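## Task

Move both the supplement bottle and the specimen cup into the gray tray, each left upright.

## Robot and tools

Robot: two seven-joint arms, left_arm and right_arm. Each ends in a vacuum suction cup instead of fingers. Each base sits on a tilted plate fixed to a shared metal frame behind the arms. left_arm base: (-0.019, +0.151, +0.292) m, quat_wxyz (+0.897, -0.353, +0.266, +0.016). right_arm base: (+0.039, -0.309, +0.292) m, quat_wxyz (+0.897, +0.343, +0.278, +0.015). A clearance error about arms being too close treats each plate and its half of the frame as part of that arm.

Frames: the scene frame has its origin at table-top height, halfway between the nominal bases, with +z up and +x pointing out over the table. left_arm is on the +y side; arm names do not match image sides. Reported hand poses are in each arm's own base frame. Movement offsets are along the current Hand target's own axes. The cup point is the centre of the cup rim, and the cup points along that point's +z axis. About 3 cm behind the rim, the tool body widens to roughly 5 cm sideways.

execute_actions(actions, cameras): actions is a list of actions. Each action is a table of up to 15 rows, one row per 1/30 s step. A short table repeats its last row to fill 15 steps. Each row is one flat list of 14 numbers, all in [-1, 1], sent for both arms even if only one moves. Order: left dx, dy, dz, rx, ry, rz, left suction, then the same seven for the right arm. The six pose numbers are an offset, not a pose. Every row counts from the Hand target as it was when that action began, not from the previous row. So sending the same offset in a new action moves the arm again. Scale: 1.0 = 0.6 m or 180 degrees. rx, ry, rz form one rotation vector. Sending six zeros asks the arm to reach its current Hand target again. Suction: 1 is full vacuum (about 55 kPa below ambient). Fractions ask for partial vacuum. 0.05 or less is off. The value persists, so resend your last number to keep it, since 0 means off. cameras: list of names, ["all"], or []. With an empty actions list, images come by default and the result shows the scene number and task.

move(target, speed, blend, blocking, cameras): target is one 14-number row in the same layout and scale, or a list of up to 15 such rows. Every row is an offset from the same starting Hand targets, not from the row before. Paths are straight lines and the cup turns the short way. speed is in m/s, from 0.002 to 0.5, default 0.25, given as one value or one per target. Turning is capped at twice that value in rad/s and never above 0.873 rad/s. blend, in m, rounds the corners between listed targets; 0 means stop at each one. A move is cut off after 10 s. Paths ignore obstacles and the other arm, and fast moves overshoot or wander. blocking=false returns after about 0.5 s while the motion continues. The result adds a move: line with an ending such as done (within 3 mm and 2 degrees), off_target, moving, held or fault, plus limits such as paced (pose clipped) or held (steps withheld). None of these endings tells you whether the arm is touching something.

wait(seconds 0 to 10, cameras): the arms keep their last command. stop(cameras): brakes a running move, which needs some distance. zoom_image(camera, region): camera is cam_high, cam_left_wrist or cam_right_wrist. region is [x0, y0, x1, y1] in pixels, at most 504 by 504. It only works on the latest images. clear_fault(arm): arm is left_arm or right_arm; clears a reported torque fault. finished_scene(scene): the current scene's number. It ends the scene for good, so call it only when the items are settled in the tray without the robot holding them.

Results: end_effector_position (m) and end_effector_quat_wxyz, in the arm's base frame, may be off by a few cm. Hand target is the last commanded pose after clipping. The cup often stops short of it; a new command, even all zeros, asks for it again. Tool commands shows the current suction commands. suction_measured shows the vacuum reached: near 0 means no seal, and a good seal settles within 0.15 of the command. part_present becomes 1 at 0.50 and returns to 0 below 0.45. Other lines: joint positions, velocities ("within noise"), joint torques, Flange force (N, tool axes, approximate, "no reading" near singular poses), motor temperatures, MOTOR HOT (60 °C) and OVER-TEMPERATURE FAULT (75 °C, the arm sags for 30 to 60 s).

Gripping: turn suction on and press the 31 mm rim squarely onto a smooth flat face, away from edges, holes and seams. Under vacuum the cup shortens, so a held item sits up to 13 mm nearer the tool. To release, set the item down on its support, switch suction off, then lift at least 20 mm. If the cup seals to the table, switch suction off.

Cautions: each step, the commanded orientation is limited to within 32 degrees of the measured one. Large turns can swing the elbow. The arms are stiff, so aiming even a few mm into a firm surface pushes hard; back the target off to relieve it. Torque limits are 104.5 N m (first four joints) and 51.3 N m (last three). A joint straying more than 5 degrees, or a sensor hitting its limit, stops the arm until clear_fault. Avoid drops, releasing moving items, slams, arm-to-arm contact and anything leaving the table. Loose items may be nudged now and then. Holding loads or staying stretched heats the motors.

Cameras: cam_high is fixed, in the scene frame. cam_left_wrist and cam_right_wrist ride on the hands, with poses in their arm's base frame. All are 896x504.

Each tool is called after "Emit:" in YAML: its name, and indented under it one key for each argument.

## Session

Emit:
execute_actions:
  actions: []

Emit:
zoom_image:
  camera: "cam_high"
  region: [290, 160, 520, 360]

Scene clock: 0.00 s.
left_arm: end_effector_position=(+0.5871, -0.1917, +0.3715) suction_measured=0.00 part_present=0 end_effector_quat_wxyz=(+0.056, +0.898, -0.006, +0.437) | right_arm: end_effector_position=(+0.8371, +0.2340, +0.2003) suction_measured=0.01 part_present=0 end_effector_quat_wxyz=(-0.118, +0.750, -0.520, +0.392)
Joint positions: left_arm=[1.237 0.927 -1.74 1.72 -1.565 -0.949 2.365] | right_arm=[-0.449 1.221 -0.097 0.49 3.977 -0.926 1.129]
Joint velocities: within noise
Joint torques (N m): no reading
Motor temperatures (°C): left_arm=[31 21 23 23 30 35 36] | right_arm=[24 19 27 25 29 31 37]
Flange force (N): no reading
Hand target: left_arm +0.5871, -0.1917, +0.3715; +0.056, +0.898, -0.006, +0.437 | right_arm +0.8371, +0.2341, +0.2003; -0.118, +0.750, -0.520, +0.392
Tool commands: left_gripper/suction=+0.0 right_gripper/suction=+0.0
camera_calibration:
cam_left_wrist: T_world_to_cam=[[0.636724, 0.0316943, 0.77044, -0.650348], [-0.078725, -0.991262, 0.10584, -0.12967], [0.767063, -0.128044, -0.628665, -0.127711], [0, 0, 0, 1]] pos_world=[0.501846, -0.124277, 0.434491]
cam_right_wrist: T_world_to_cam=[[0.167519, -0.857373, 0.486672, -0.0401902], [-0.694268, -0.453075, -0.559209, 0.853299], [0.699949, -0.244203, -0.671145, -0.278357], [0, 0, 0, 1]] pos_world=[0.793987, 0.284175, 0.309914]

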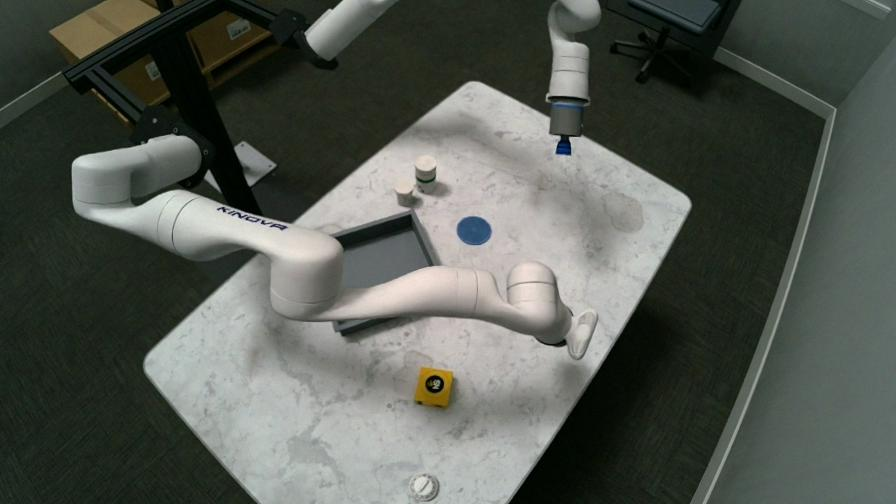

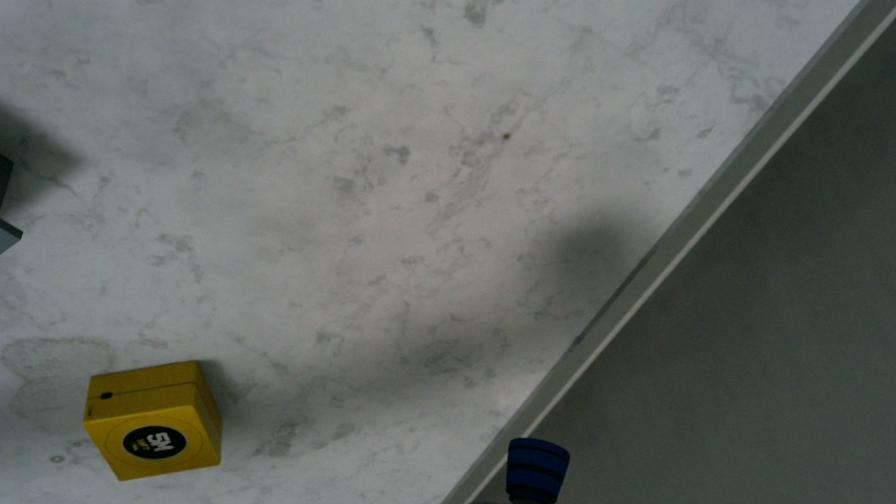

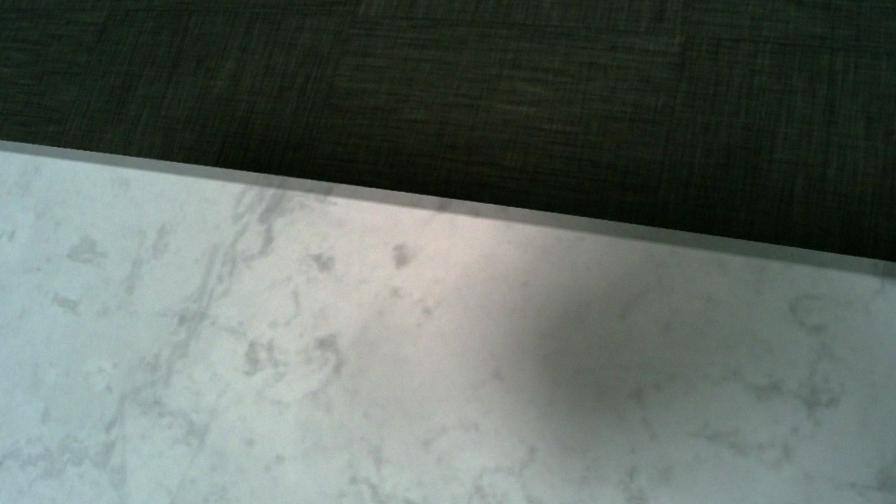

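Scaled by 2.191 from the camera's 896x504 image, which has a finer 1280x720 frame.

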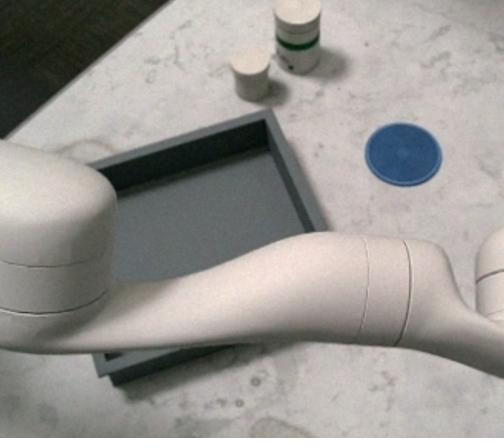

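Emit:
zoom_image:
  camera: "cam_high"
  region: [375, 140, 465, 220]

Scaled by 5.600 from the camera's 896x504 image, which has a finer 1280x720 frame.

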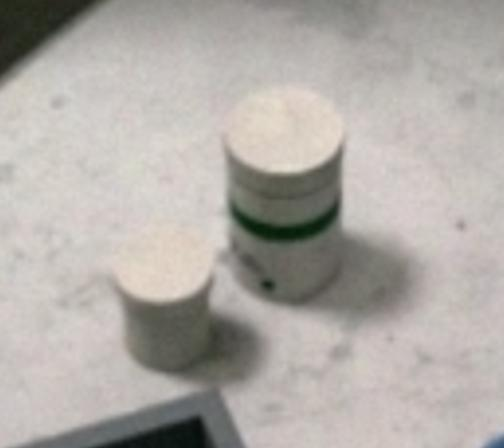

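Emit:
move:
  target: [-0.55877, 0.0395, -0.10393, 0.25221, -0.0544, 0, 0, 0.4126, 0.70854, -0.65964, 0, 0, 0, 0]
  speed: 0.32
  cameras: ["cam_high", "cam_left_wrist"]

Scene clock: 26.57 s.
left_arm: end_effector_position=(+0.3294, -0.2214, +0.1488) suction_measured=0.00 part_present=0 end_effector_quat_wxyz=(-0.295, +0.883, +0.158, +0.329) | right_arm: end_effector_position=(+0.3015, -0.0738, +0.3307) suction_measured=0.01 part_present=0 end_effector_quat_wxyz=(-0.117, +0.750, -0.520, +0.392)
Joint positions: left_arm=[1.809 1.68 -1.843 1.857 -2.238 -1.256 3.475] | right_arm=[-0.404 -0.444 0.142 2.506 4.181 -0.557 0.905]
Joint torques (N m): left_arm=[10.48 -8.99 -5.23 -5.63 0.02 -0.17 0.12] | right_arm=[1.62 -1.66 -4.44 -3.9 0.05 0.69 0.17]
Flange force (N): left_arm=[1.1 -4.4 3.5] | right_arm=[3.3 3.8 0.0]
Hand target: left_arm +0.3294, -0.2214, +0.1488; -0.295, +0.883, +0.158, +0.329 | right_arm +0.3015, -0.0738, +0.3307; -0.117, +0.750, -0.520, +0.392
Off the commanded pose: left_arm 0.000 m, 0 deg | right_arm 0.000 m, 0 deg.
move: done
camera_calibration:
cam_left_wrist: T_world_to_cam=[[0.746648, 0.0966161, 0.658166, -0.318928], [0.460212, -0.789437, -0.406195, -0.212482], [0.480336, 0.60618, -0.633895, 0.183872], [0, 0, 0, 1]] pos_world=[0.247594, -0.248387, 0.240154]
Images, in order (width x height): cam_high 896x504, cam_left_wrist 896x504.

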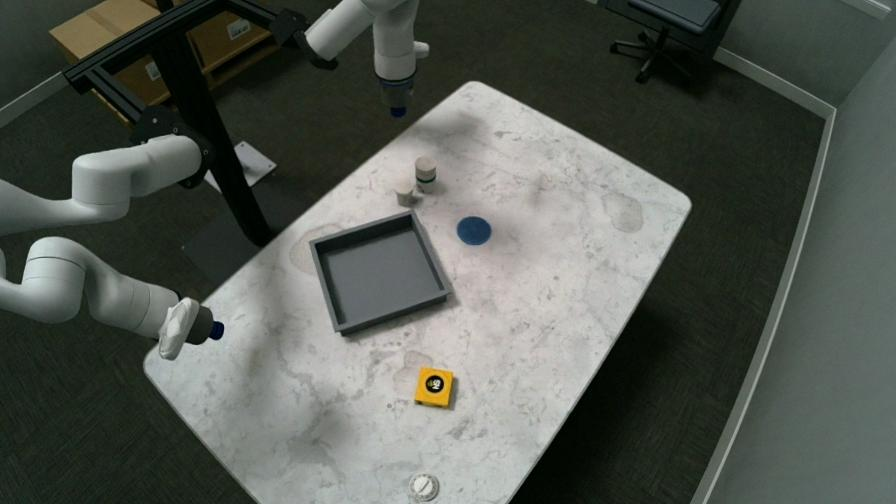

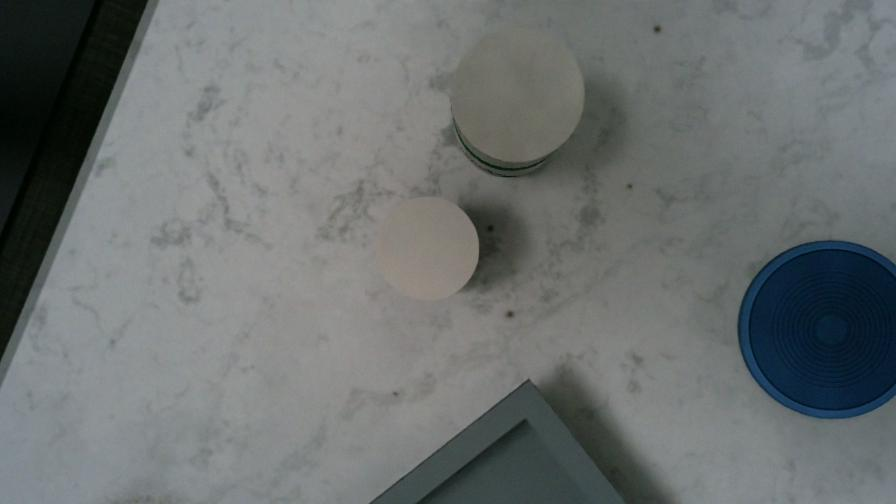

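Emit:
move:
  target:
    - [0.03367, -0.18917, 0.30, 0, 0, 0, 1, 0, 0, 0, 0, 0, 0, 0]
    - [0.03367, -0.18917, 0.41667, 0, 0, 0, 1, 0, 0, 0, 0, 0, 0, 0]
    - [0.03367, -0.18917, 0.445, 0, 0, 0, 1, 0, 0, 0, 0, 0, 0, 0]
  speed: [0.3, 0.2, 0.05]
  blend: [0.03, 0.005, 0]
  cameras: ["cam_high"]

Scene clock: 44.40 s.
left_arm: end_effector_position=(+0.4207, +0.0353, +0.0472) suction_measured=0.31 part_present=0 end_effector_quat_wxyz=(-0.295, +0.883, +0.158, +0.329) | right_arm: end_effector_position=(+0.3015, -0.0738, +0.3307) suction_measured=0.01 part_present=0 end_effector_quat_wxyz=(-0.117, +0.750, -0.520, +0.392)
Joint positions: left_arm=[1.275 1.788 -1.536 2.243 -1.318 -0.764 2.511] | right_arm=[-0.405 -0.444 0.142 2.506 4.181 -0.557 0.906]
Joint torques (N m): left_arm=[11.86 -8.62 -3.76 -0.27 0.14 -0.1 0.08] | right_arm=[1.61 -1.58 -4.43 -3.78 0.06 0.69 0.22]
Flange force (N): left_arm=[0.8 -5.0 0.6] | right_arm=[3.1 3.6 -0.2]
Hand target: left_arm +0.4207, +0.0354, +0.0472; -0.295, +0.883, +0.158, +0.329 | right_arm +0.3015, -0.0738, +0.3307; -0.117, +0.750, -0.520, +0.392
Off the commanded pose: left_arm 0.000 m, 0 deg | right_arm 0.000 m, 0 deg.
move: done
Images, in order (width x height): cam_high 896x504.

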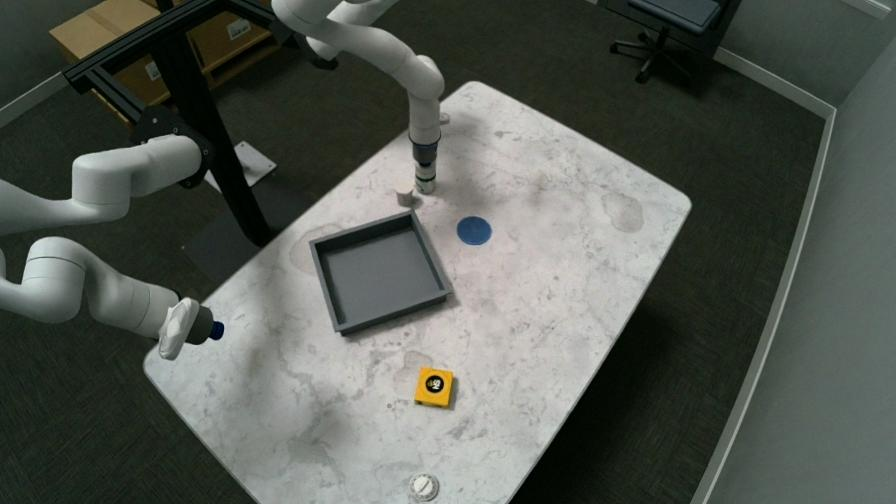

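Emit:
move:
  target: [0, 0, 0.004, 0, 0, 0, 1, 0, 0, 0, 0, 0, 0, 0]
  speed: 0.05
  cameras: []

Scene clock: 45.73 s.
left_arm: end_effector_position=(+0.4219, +0.0369, +0.0457) suction_measured=0.99 part_present=1 end_effector_quat_wxyz=(-0.295, +0.883, +0.158, +0.329) | right_arm: end_effector_position=(+0.3015, -0.0738, +0.3307) suction_measured=0.01 part_present=0 end_effector_quat_wxyz=(-0.117, +0.750, -0.520, +0.392)
Joint positions: left_arm=[1.27 1.792 -1.534 2.241 -1.31 -0.765 2.507] | right_arm=[-0.405 -0.444 0.142 2.506 4.181 -0.557 0.906]
Joint torques (N m): left_arm=[11.76 -8.69 -3.71 -0.27 0.09 -0.1 0.12] | right_arm=[1.59 -1.57 -4.44 -3.79 0 0.66 0.26]
Flange force (N): left_arm=[0.5 -5.4 0.6] | right_arm=[2.8 3.8 0.5]
Hand target: left_arm +0.4219, +0.0369, +0.0457; -0.295, +0.883, +0.158, +0.329 | right_arm +0.3015, -0.0738, +0.3307; -0.117, +0.750, -0.520, +0.392
Off the commanded pose: left_arm 0.000 m, 0 deg | right_arm 0.000 m, 0 deg.
move: done
No camera images: "cameras" was empty.

Emit:
move:
  target:
    - [0, 0, -0.18333, 0, 0, 0, 1, 0, 0, 0, 0, 0, 0, 0]
    - [-0.10583, 0.49567, -0.18333, 0, 0, 0, 1, 0, 0, 0, 0, 0, 0, 0]
    - [-0.10583, 0.49567, -0.0155, 0, 0, 0, 1, 0, 0, 0, 0, 0, 0, 0]
    - [-0.10583, 0.49567, 0.0053, 0, 0, 0, 1, 0, 0, 0, 0, 0, 0, 0]
  speed: [0.25, 0.28, 0.2, 0.05]
  blend: [0.03, 0.01, 0.005, 0]
  cameras: ["cam_high", "cam_left_wrist"]

Scene clock: 53.50 s.
left_arm: end_effector_position=(+0.5176, -0.1973, -0.1232) suction_measured=0.99 part_present=1 end_effector_quat_wxyz=(-0.295, +0.883, +0.158, +0.329) | right_arm: end_effector_position=(+0.3015, -0.0738, +0.3307) suction_measured=0.01 part_present=0 end_effector_quat_wxyz=(-0.117, +0.750, -0.520, +0.392)
Joint positions: left_arm=[1.345 2.021 -1.541 1.295 -2.011 -0.973 3.85] | right_arm=[-0.405 -0.444 0.142 2.506 4.181 -0.557 0.906]
Joint torques (N m): left_arm=[15.3 -14.93 -5.23 -4.1 0.05 -0.18 0.11] | right_arm=[1.62 -1.62 -4.39 -3.91 0.02 0.69 0.27]
Flange force (N): left_arm=[1.2 -6.1 1.7] | right_arm=[2.3 4.0 0.5]
Hand target: left_arm +0.5176, -0.1973, -0.1232; -0.295, +0.883, +0.158, +0.329 | right_arm +0.3015, -0.0738, +0.3307; -0.117, +0.750, -0.520, +0.392
Off the commanded pose: left_arm 0.000 m, 0 deg | right_arm 0.000 m, 0 deg.
move: done
camera_calibration:
cam_left_wrist: T_world_to_cam=[[0.746648, 0.0966161, 0.658166, -0.282754], [0.460212, -0.789437, -0.406195, -0.390554], [0.480336, 0.60618, -0.633895, -0.0935559], [0, 0, 0, 1]] pos_world=[0.435794, -0.224287, -0.0318461]
Images, in order (width x height): cam_high 896x504, cam_left_wrist 896x504.

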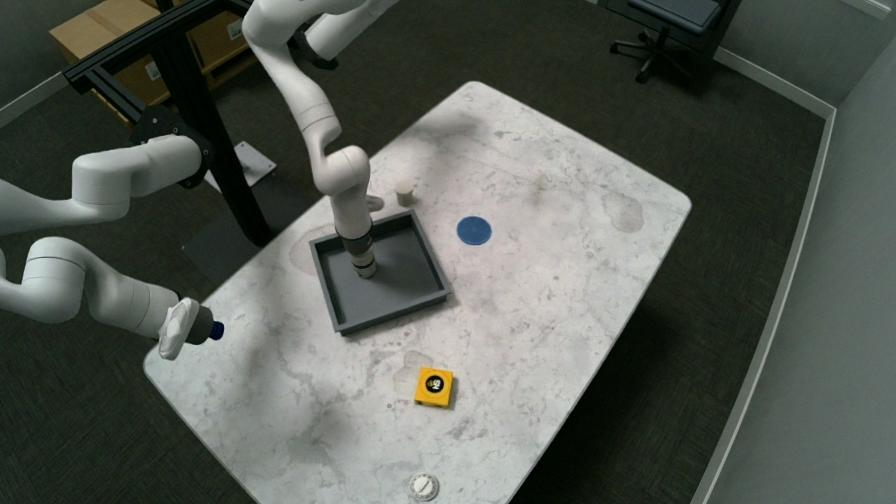

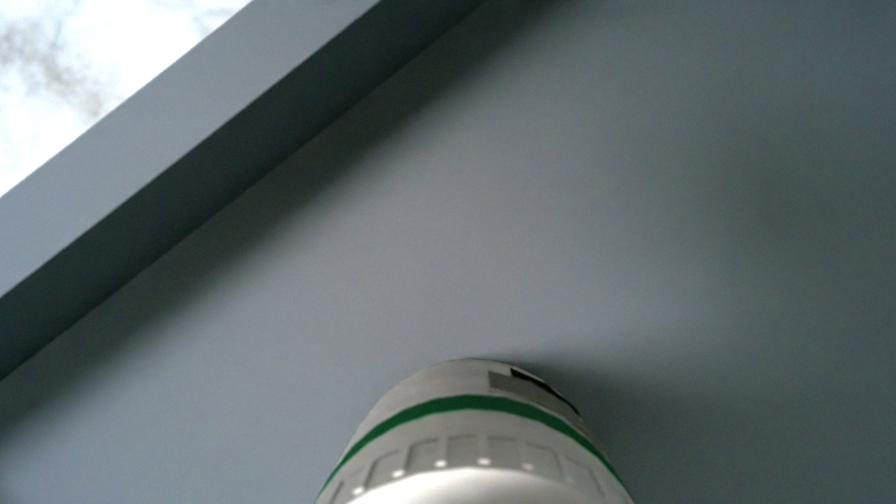

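Emit:
move:
  target: [0, 0, 0.0033, 0, 0, 0, 1, 0, 0, 0, 0, 0, 0, 0]
  speed: 0.04
  cameras: []

Scene clock: 55.30 s.
left_arm: end_effector_position=(+0.5186, -0.1961, -0.1244) suction_measured=1.00 part_present=1 end_effector_quat_wxyz=(-0.295, +0.883, +0.158, +0.329) | right_arm: end_effector_position=(+0.3015, -0.0738, +0.3307) suction_measured=0.01 part_present=0 end_effector_quat_wxyz=(-0.117, +0.750, -0.520, +0.392)
Joint positions: left_arm=[1.342 2.023 -1.541 1.293 -2.01 -0.97 3.85] | right_arm=[-0.405 -0.444 0.142 2.506 4.181 -0.557 0.906]
Joint torques (N m): left_arm=[9.92 -9.89 -2.41 -3.67 0.44 0.4 0.12] | right_arm=[1.56 -1.65 -4.44 -3.87 0.03 0.66 0.24]
Flange force (N): left_arm=[0.8 -9.0 -13.0] | right_arm=[2.7 3.9 0.7]
Hand target: left_arm +0.5186, -0.1960, -0.1244; -0.295, +0.883, +0.158, +0.329 | right_arm +0.3015, -0.0738, +0.3307; -0.117, +0.750, -0.520, +0.392
Off the commanded pose: left_arm 0.000 m, 0 deg | right_arm 0.000 m, 0 deg.
move: done
No camera images: "cameras" was empty.

Emit:
execute_actions:
  actions:
    - [[0, 0, -0.0007, 0, 0, 0, 0, 0, 0, 0, 0, 0, 0, 0]]

Emit:
move:
  target: [0, 0, -0.06667, 0, 0, 0, 0, 0, 0, 0, 0, 0, 0, 0]
  speed: 0.12
  cameras: ["cam_left_wrist"]

Emit:
move:
  target:
    - [0, 0, -0.057, 0, 0, 0, 1, 0, 0, 0, 0, 0, 0, 0]
    - [0.04077, -0.38728, 0.0263, 0, 0, 0, 1, 0, 0, 0, 0, 0, 0, 0]
    - [0.04077, -0.38728, 0.088, 0, 0, 0, 1, 0, 0, 0, 0, 0, 0, 0]
    - [0.04077, -0.38728, 0.1138, 0, 0, 0, 1, 0, 0, 0, 0, 0, 0, 0]
  speed: [0.25, 0.32, 0.2, 0.05]
  blend: [0.02, 0.02, 0.005, 0]
  cameras: ["cam_high"]

Scene clock: 60.73 s.
left_arm: end_effector_position=(+0.5184, -0.1963, -0.1241) suction_measured=0.00 part_present=0 end_effector_quat_wxyz=(-0.295, +0.883, +0.158, +0.329) | right_arm: end_effector_position=(+0.3015, -0.0738, +0.3307) suction_measured=0.01 part_present=0 end_effector_quat_wxyz=(-0.117, +0.750, -0.520, +0.392)
Joint positions: left_arm=[1.343 2.022 -1.541 1.294 -2.01 -0.971 3.85] | right_arm=[-0.405 -0.444 0.142 2.506 4.181 -0.557 0.906]
Joint torques (N m): left_arm=[9.61 -9.4 -2.16 -3.46 0.42 0.24 0.12] | right_arm=[1.58 -1.63 -4.38 -3.82 0.04 0.65 0.26]
Hand target: left_arm +0.5184, -0.1963, -0.1241; -0.295, +0.883, +0.158, +0.329 | right_arm +0.3015, -0.0738, +0.3307; -0.117, +0.750, -0.520, +0.392
Off the commanded pose: left_arm 0.000 m, 0 deg | right_arm 0.000 m, 0 deg.

Scene clock: 61.50 s.
left_arm: end_effector_position=(+0.4989, -0.2213, -0.0998) suction_measured=0.00 part_present=0 end_effector_quat_wxyz=(-0.295, +0.883, +0.158, +0.329) | right_arm: end_effector_position=(+0.3015, -0.0738, +0.3307) suction_measured=0.01 part_present=0 end_effector_quat_wxyz=(-0.117, +0.750, -0.520, +0.392)
Joint positions: left_arm=[1.402 1.984 -1.554 1.319 -2.04 -1.025 3.856] | right_arm=[-0.405 -0.444 0.142 2.506 4.181 -0.557 0.906]
Joint torques (N m): left_arm=[14.65 -14.51 -5.1 -4.2 0.07 -0.15 0.12] | right_arm=[1.58 -1.64 -4.36 -3.87 0 0.68 0.24]
Flange force (N): left_arm=[1.2 -5.9 0.8] | right_arm=[2.3 3.9 0.6]
Hand target: left_arm +0.4989, -0.2213, -0.0998; -0.295, +0.883, +0.158, +0.329 | right_arm +0.3015, -0.0738, +0.3307; -0.117, +0.750, -0.520, +0.392
Off the commanded pose: left_arm 0.000 m, 0 deg | right_arm 0.000 m, 0 deg.
move: done
camera_calibration:
cam_left_wrist: T_world_to_cam=[[0.746648, 0.0966161, 0.658166, -0.2818], [0.460212, -0.789437, -0.406195, -0.391343], [0.480336, 0.60618, -0.633895, -0.0551442], [0, 0, 0, 1]] pos_world=[0.416994, -0.248287, -0.00844615]
Images, in order (width x height): cam_left_wrist 896x504.

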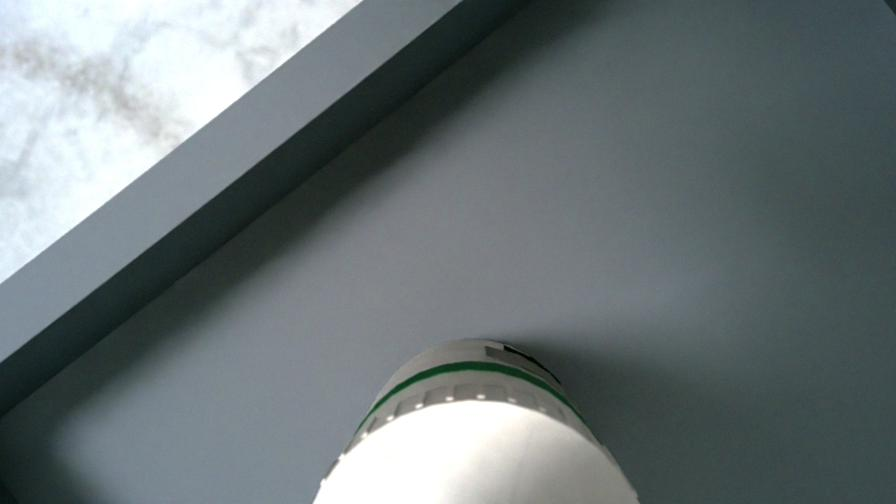

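Scene clock: 63.37 s.
left_arm: end_effector_position=(+0.4401, +0.0037, -0.0279) suction_measured=0.18 part_present=0 end_effector_quat_wxyz=(-0.295, +0.883, +0.158, +0.329) | right_arm: end_effector_position=(+0.3015, -0.0738, +0.3307) suction_measured=0.01 part_present=0 end_effector_quat_wxyz=(-0.117, +0.750, -0.520, +0.392)
Joint positions: left_arm=[1.334 1.895 -1.392 2.071 -1.384 -0.673 2.818] | right_arm=[-0.405 -0.444 0.142 2.506 4.181 -0.557 0.906]
Joint torques (N m): left_arm=[11.85 -10.35 -3.79 -0.66 -0.08 -0.12 0.1] | right_arm=[1.64 -1.63 -4.45 -3.81 0.08 0.62 0.24]
Flange force (N): left_arm=[0.5 -5.4 0.7] | right_arm=[3.1 3.7 0.3]
Hand target: left_arm +0.4401, +0.0037, -0.0279; -0.295, +0.883, +0.158, +0.329 | right_arm +0.3015, -0.0738, +0.3307; -0.117, +0.750, -0.520, +0.392
Off the commanded pose: left_arm 0.000 m, 0 deg | right_arm 0.000 m, 0 deg.
move: done; blend cut to 0.0171 m at target 1, 0.0185 m at target 2
Images, in order (width x height): cam_high 896x504.

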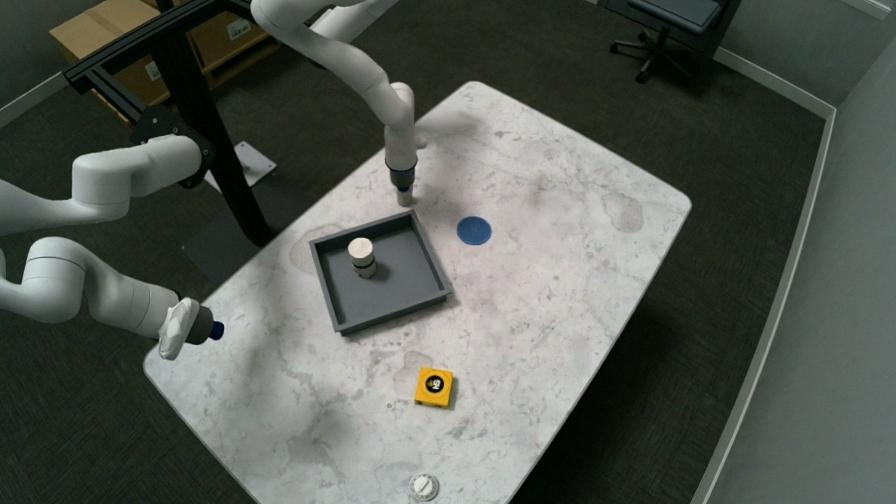

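Emit:
move:
  target: [0, 0, 0.004, 0, 0, 0, 1, 0, 0, 0, 0, 0, 0, 0]
  speed: 0.05
  cameras: []

Scene clock: 64.67 s.
left_arm: end_effector_position=(+0.4413, +0.0052, -0.0293) suction_measured=1.00 part_present=1 end_effector_quat_wxyz=(-0.295, +0.883, +0.158, +0.329) | right_arm: end_effector_position=(+0.3015, -0.0738, +0.3307) suction_measured=0.01 part_present=0 end_effector_quat_wxyz=(-0.117, +0.750, -0.520, +0.392)
Joint positions: left_arm=[1.33 1.899 -1.391 2.069 -1.377 -0.673 2.814] | right_arm=[-0.405 -0.444 0.142 2.506 4.181 -0.557 0.906]
Joint torques (N m): left_arm=[11.93 -10.24 -3.7 -0.63 0.05 -0.12 0.1] | right_arm=[1.55 -1.6 -4.44 -3.87 0.05 0.68 0.23]
Flange force (N): left_arm=[1.1 -4.8 0.2] | right_arm=[2.9 3.9 0.3]
Hand target: left_arm +0.4413, +0.0052, -0.0293; -0.295, +0.883, +0.158, +0.329 | right_arm +0.3015, -0.0738, +0.3307; -0.117, +0.750, -0.520, +0.392
Off the commanded pose: left_arm 0.000 m, 0 deg | right_arm 0.000 m, 0 deg.
move: done
No camera images: "cameras" was empty.

Emit:
move:
  target:
    - [0, 0, -0.14167, 0, 0, 0, 1, 0, 0, 0, 0, 0, 0, 0]
    - [0.12498, 0.34388, -0.14167, 0, 0, 0, 1, 0, 0, 0, 0, 0, 0, 0]
    - [0.12498, 0.34388, -0.0112, 0, 0, 0, 1, 0, 0, 0, 0, 0, 0, 0]
    - [0.12498, 0.34388, 0.0038, 0, 0, 0, 1, 0, 0, 0, 0, 0, 0, 0]
  speed: [0.25, 0.3, 0.2, 0.05]
  blend: [0.03, 0.01, 0.005, 0]
  cameras: ["cam_high", "cam_left_wrist"]

Scene clock: 74.23 s.
left_arm: end_effector_position=(+0.5951, -0.1471, -0.0663) suction_measured=1.00 part_present=1 end_effector_quat_wxyz=(-0.295, +0.883, +0.158, +0.329) | right_arm: end_effector_position=(+0.3015, -0.0738, +0.3307) suction_measured=0.01 part_present=0 end_effector_quat_wxyz=(-0.117, +0.750, -0.520, +0.392)
Joint positions: left_arm=[1.148 1.91 -1.572 1.269 -2.033 -0.895 3.683] | right_arm=[-0.405 -0.444 0.142 2.506 4.181 -0.557 0.906]
Joint torques (N m): left_arm=[16.74 -13.4 -4.73 -3.89 0.06 -0.17 0.09] | right_arm=[1.62 -1.61 -4.42 -3.86 0.05 0.69 0.25]
Flange force (N): left_arm=[0.5 -5.7 1.4] | right_arm=[2.8 3.8 0.1]
Hand target: left_arm +0.5951, -0.1471, -0.0663; -0.295, +0.883, +0.158, +0.329 | right_arm +0.3015, -0.0738, +0.3307; -0.117, +0.750, -0.520, +0.392
Off the commanded pose: left_arm 0.000 m, 0 deg | right_arm 0.000 m, 0 deg.
move: done; blend cut to 0.0045 m at target 3
camera_calibration:
cam_left_wrist: T_world_to_cam=[[0.746617, 0.0966679, 0.658193, -0.382821], [0.460261, -0.789431, -0.406151, -0.363457], [0.480336, 0.60618, -0.633895, -0.125096], [0, 0, 0, 1]] pos_world=[0.513194, -0.174087, 0.0250538]
Images, in order (width x height): cam_high 896x504, cam_left_wrist 896x504.

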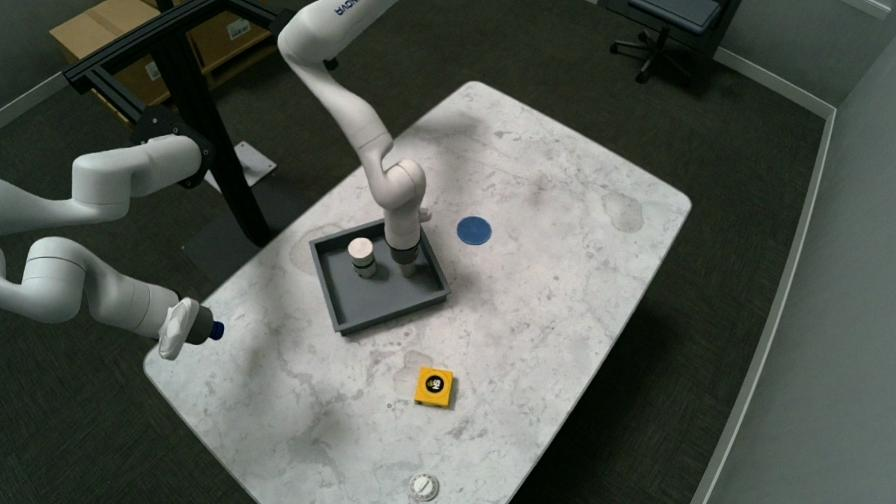

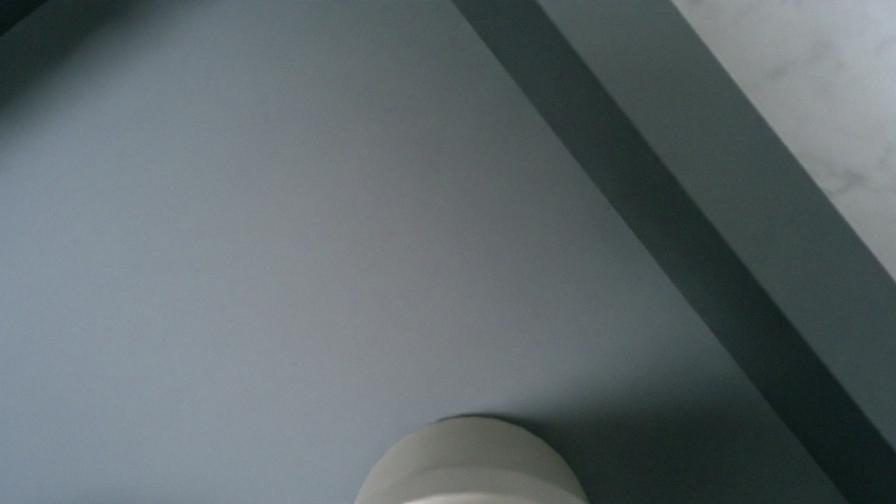

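Emit:
move:
  target: [0, 0, 0.0027, 0, 0, 0, 1, 0, 0, 0, 0, 0, 0, 0]
  speed: 0.04
  cameras: []

Scene clock: 75.43 s.
left_arm: end_effector_position=(+0.5959, -0.1460, -0.0673) suction_measured=0.98 part_present=1 end_effector_quat_wxyz=(-0.295, +0.883, +0.158, +0.329) | right_arm: end_effector_position=(+0.3015, -0.0738, +0.3307) suction_measured=0.01 part_present=0 end_effector_quat_wxyz=(-0.117, +0.750, -0.520, +0.392)
Joint positions: left_arm=[1.145 1.912 -1.571 1.267 -2.032 -0.893 3.683] | right_arm=[-0.405 -0.444 0.142 2.506 4.181 -0.557 0.906]
Joint torques (N m): left_arm=[16.74 -13.41 -4.74 -3.99 0.03 -0.21 0.13] | right_arm=[1.56 -1.62 -4.39 -3.82 0.04 0.67 0.26]
Flange force (N): left_arm=[0.3 -6.4 1.3] | right_arm=[2.5 3.8 0.4]
Hand target: left_arm +0.5959, -0.1460, -0.0673; -0.295, +0.883, +0.158, +0.329 | right_arm +0.3015, -0.0738, +0.3307; -0.117, +0.750, -0.520, +0.392
Off the commanded pose: left_arm 0.000 m, 0 deg | right_arm 0.000 m, 0 deg.
move: done
No camera images: "cameras" was empty.

Emit:
move:
  target: [0, 0, 0.0025, 0, 0, 0, 1, 0, 0, 0, 0, 0, 0, 0]
  speed: 0.04
  cameras: []

Scene clock: 76.60 s.
left_arm: end_effector_position=(+0.5966, -0.1451, -0.0682) suction_measured=0.99 part_present=1 end_effector_quat_wxyz=(-0.295, +0.883, +0.158, +0.329) | right_arm: end_effector_position=(+0.3015, -0.0738, +0.3307) suction_measured=0.01 part_present=0 end_effector_quat_wxyz=(-0.117, +0.750, -0.520, +0.392)
Joint positions: left_arm=[1.143 1.913 -1.571 1.265 -2.031 -0.891 3.683] | right_arm=[-0.405 -0.444 0.142 2.506 4.181 -0.557 0.906]
Joint torques (N m): left_arm=[16.71 -13.41 -4.7 -3.97 0.05 -0.17 0.12] | right_arm=[1.57 -1.64 -4.48 -3.75 0.04 0.67 0.22]
Flange force (N): left_arm=[0.3 -6.2 1.2] | right_arm=[3.3 3.6 0.4]
Hand target: left_arm +0.5966, -0.1451, -0.0682; -0.295, +0.883, +0.158, +0.329 | right_arm +0.3015, -0.0738, +0.3307; -0.117, +0.750, -0.520, +0.392
Off the commanded pose: left_arm 0.000 m, 0 deg | right_arm 0.000 m, 0 deg.
move: done
No camera images: "cameras" was empty.

Emit:
move:
  target: [0, 0, 0.0022, 0, 0, 0, 1, 0, 0, 0, 0, 0, 0, 0]
  speed: 0.04
  cameras: []

Scene clock: 77.63 s.
left_arm: end_effector_position=(+0.5972, -0.1443, -0.0690) suction_measured=0.96 part_present=1 end_effector_quat_wxyz=(-0.295, +0.883, +0.158, +0.329) | right_arm: end_effector_position=(+0.3015, -0.0738, +0.3307) suction_measured=0.01 part_present=0 end_effector_quat_wxyz=(-0.117, +0.750, -0.520, +0.392)
Joint positions: left_arm=[1.141 1.914 -1.571 1.264 -2.031 -0.89 3.683] | right_arm=[-0.405 -0.444 0.142 2.506 4.181 -0.557 0.906]
Joint torques (N m): left_arm=[13.78 -10.95 -3.34 -3.97 0.3 0.22 0.11] | right_arm=[1.54 -1.63 -4.42 -3.82 0.04 0.66 0.2]
Flange force (N): left_arm=[-0.3 -8.2 -6.9] | right_arm=[3.0 3.8 0.4]
Hand target: left_arm +0.5972, -0.1443, -0.0690; -0.295, +0.883, +0.158, +0.329 | right_arm +0.3015, -0.0738, +0.3307; -0.117, +0.750, -0.520, +0.392
Off the commanded pose: left_arm 0.000 m, 0 deg | right_arm 0.000 m, 0 deg.
move: done
No camera images: "cameras" was empty.

Contact. Release and retreat.

Emit:
execute_actions:
  actions:
    - [[0, 0, 0, 0, 0, 0, 0, 0, 0, 0, 0, 0, 0, 0]]

Emit:
move:
  target:
    - [0, 0, -0.05, 0, 0, 0, 0, 0, 0, 0, 0, 0, 0, 0]
    - [0, 0, -0.25, 0, 0, 0, 0, 0, 0, 0, 0, 0, 0, 0]
  speed: [0.12, 0.3]
  blend: [0.01, 0]
  cameras: ["cam_high", "cam_left_wrist"]

Scene clock: 79.10 s.
left_arm: end_effector_position=(+0.5972, -0.1443, -0.0690) suction_measured=0.00 part_present=0 end_effector_quat_wxyz=(-0.295, +0.883, +0.158, +0.329) | right_arm: end_effector_position=(+0.3015, -0.0738, +0.3307) suction_measured=0.01 part_present=0 end_effector_quat_wxyz=(-0.117, +0.750, -0.520, +0.392)
Joint positions: left_arm=[1.141 1.914 -1.571 1.264 -2.031 -0.89 3.683] | right_arm=[-0.405 -0.444 0.142 2.506 4.181 -0.557 0.906]
Joint torques (N m): left_arm=[11.18 -8.85 -2.22 -3.34 0.28 0.16 0.1] | right_arm=[1.61 -1.68 -4.46 -3.84 0.03 0.68 0.23]
Hand target: left_arm +0.5972, -0.1443, -0.0690; -0.295, +0.883, +0.158, +0.329 | right_arm +0.3015, -0.0738, +0.3307; -0.117, +0.750, -0.520, +0.392
Off the commanded pose: left_arm 0.000 m, 0 deg | right_arm 0.000 m, 0 deg.

Scene clock: 80.20 s.
left_arm: end_effector_position=(+0.5241, -0.2380, +0.0224) suction_measured=0.00 part_present=0 end_effector_quat_wxyz=(-0.295, +0.883, +0.158, +0.329) | right_arm: end_effector_position=(+0.3015, -0.0738, +0.3307) suction_measured=0.01 part_present=0 end_effector_quat_wxyz=(-0.117, +0.750, -0.520, +0.392)
Joint positions: left_arm=[1.36 1.782 -1.642 1.34 -2.151 -1.096 3.721] | right_arm=[-0.405 -0.444 0.142 2.506 4.181 -0.557 0.906]
Joint torques (N m): left_arm=[15.77 -12.81 -5.1 -5.31 0.06 -0.19 0.11] | right_arm=[1.55 -1.54 -4.44 -3.88 0.03 0.62 0.28]
Flange force (N): left_arm=[-0.4 -7.5 1.8] | right_arm=[2.6 4.2 0.7]
Hand target: left_arm +0.5241, -0.2381, +0.0224; -0.295, +0.883, +0.158, +0.329 | right_arm +0.3015, -0.0738, +0.3307; -0.117, +0.750, -0.520, +0.392
Off the commanded pose: left_arm 0.000 m, 0 deg | right_arm 0.000 m, 0 deg.
move: done
camera_calibration:
cam_left_wrist: T_world_to_cam=[[0.746605, 0.0967806, 0.658191, -0.37937], [0.460391, -0.789346, -0.406169, -0.366545], [0.480231, 0.606272, -0.633886, 0.0204064], [0, 0, 0, 1]] pos_world=[0.442194, -0.264987, 0.113754]
Images, in order (width x height): cam_high 896x504, cam_left_wrist 896x504.

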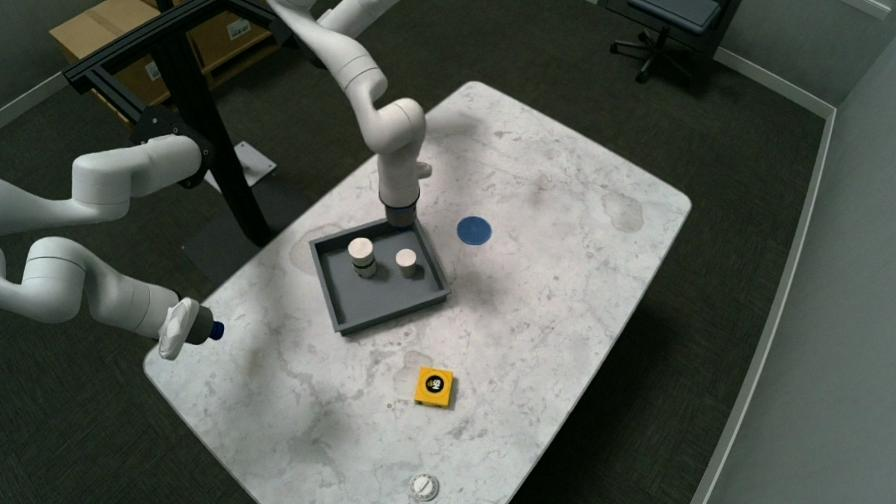

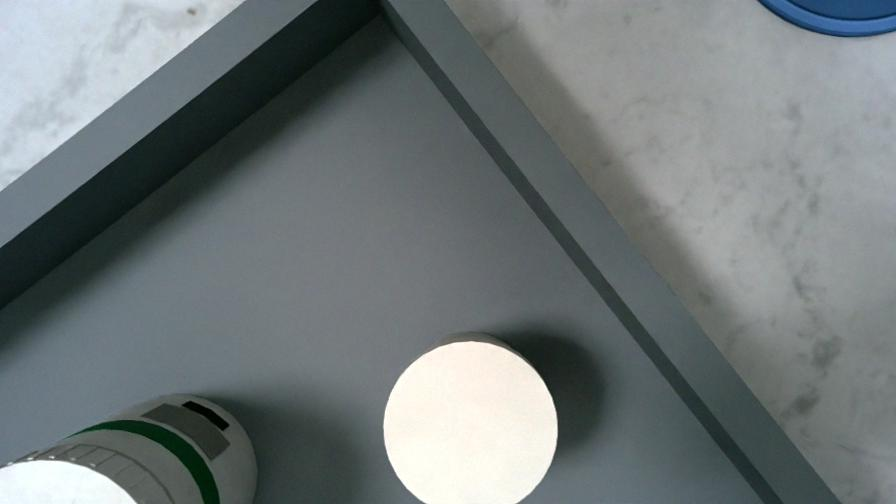

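Emit:
finished_scene:
  scene: 3

The scene is finished: the task was done.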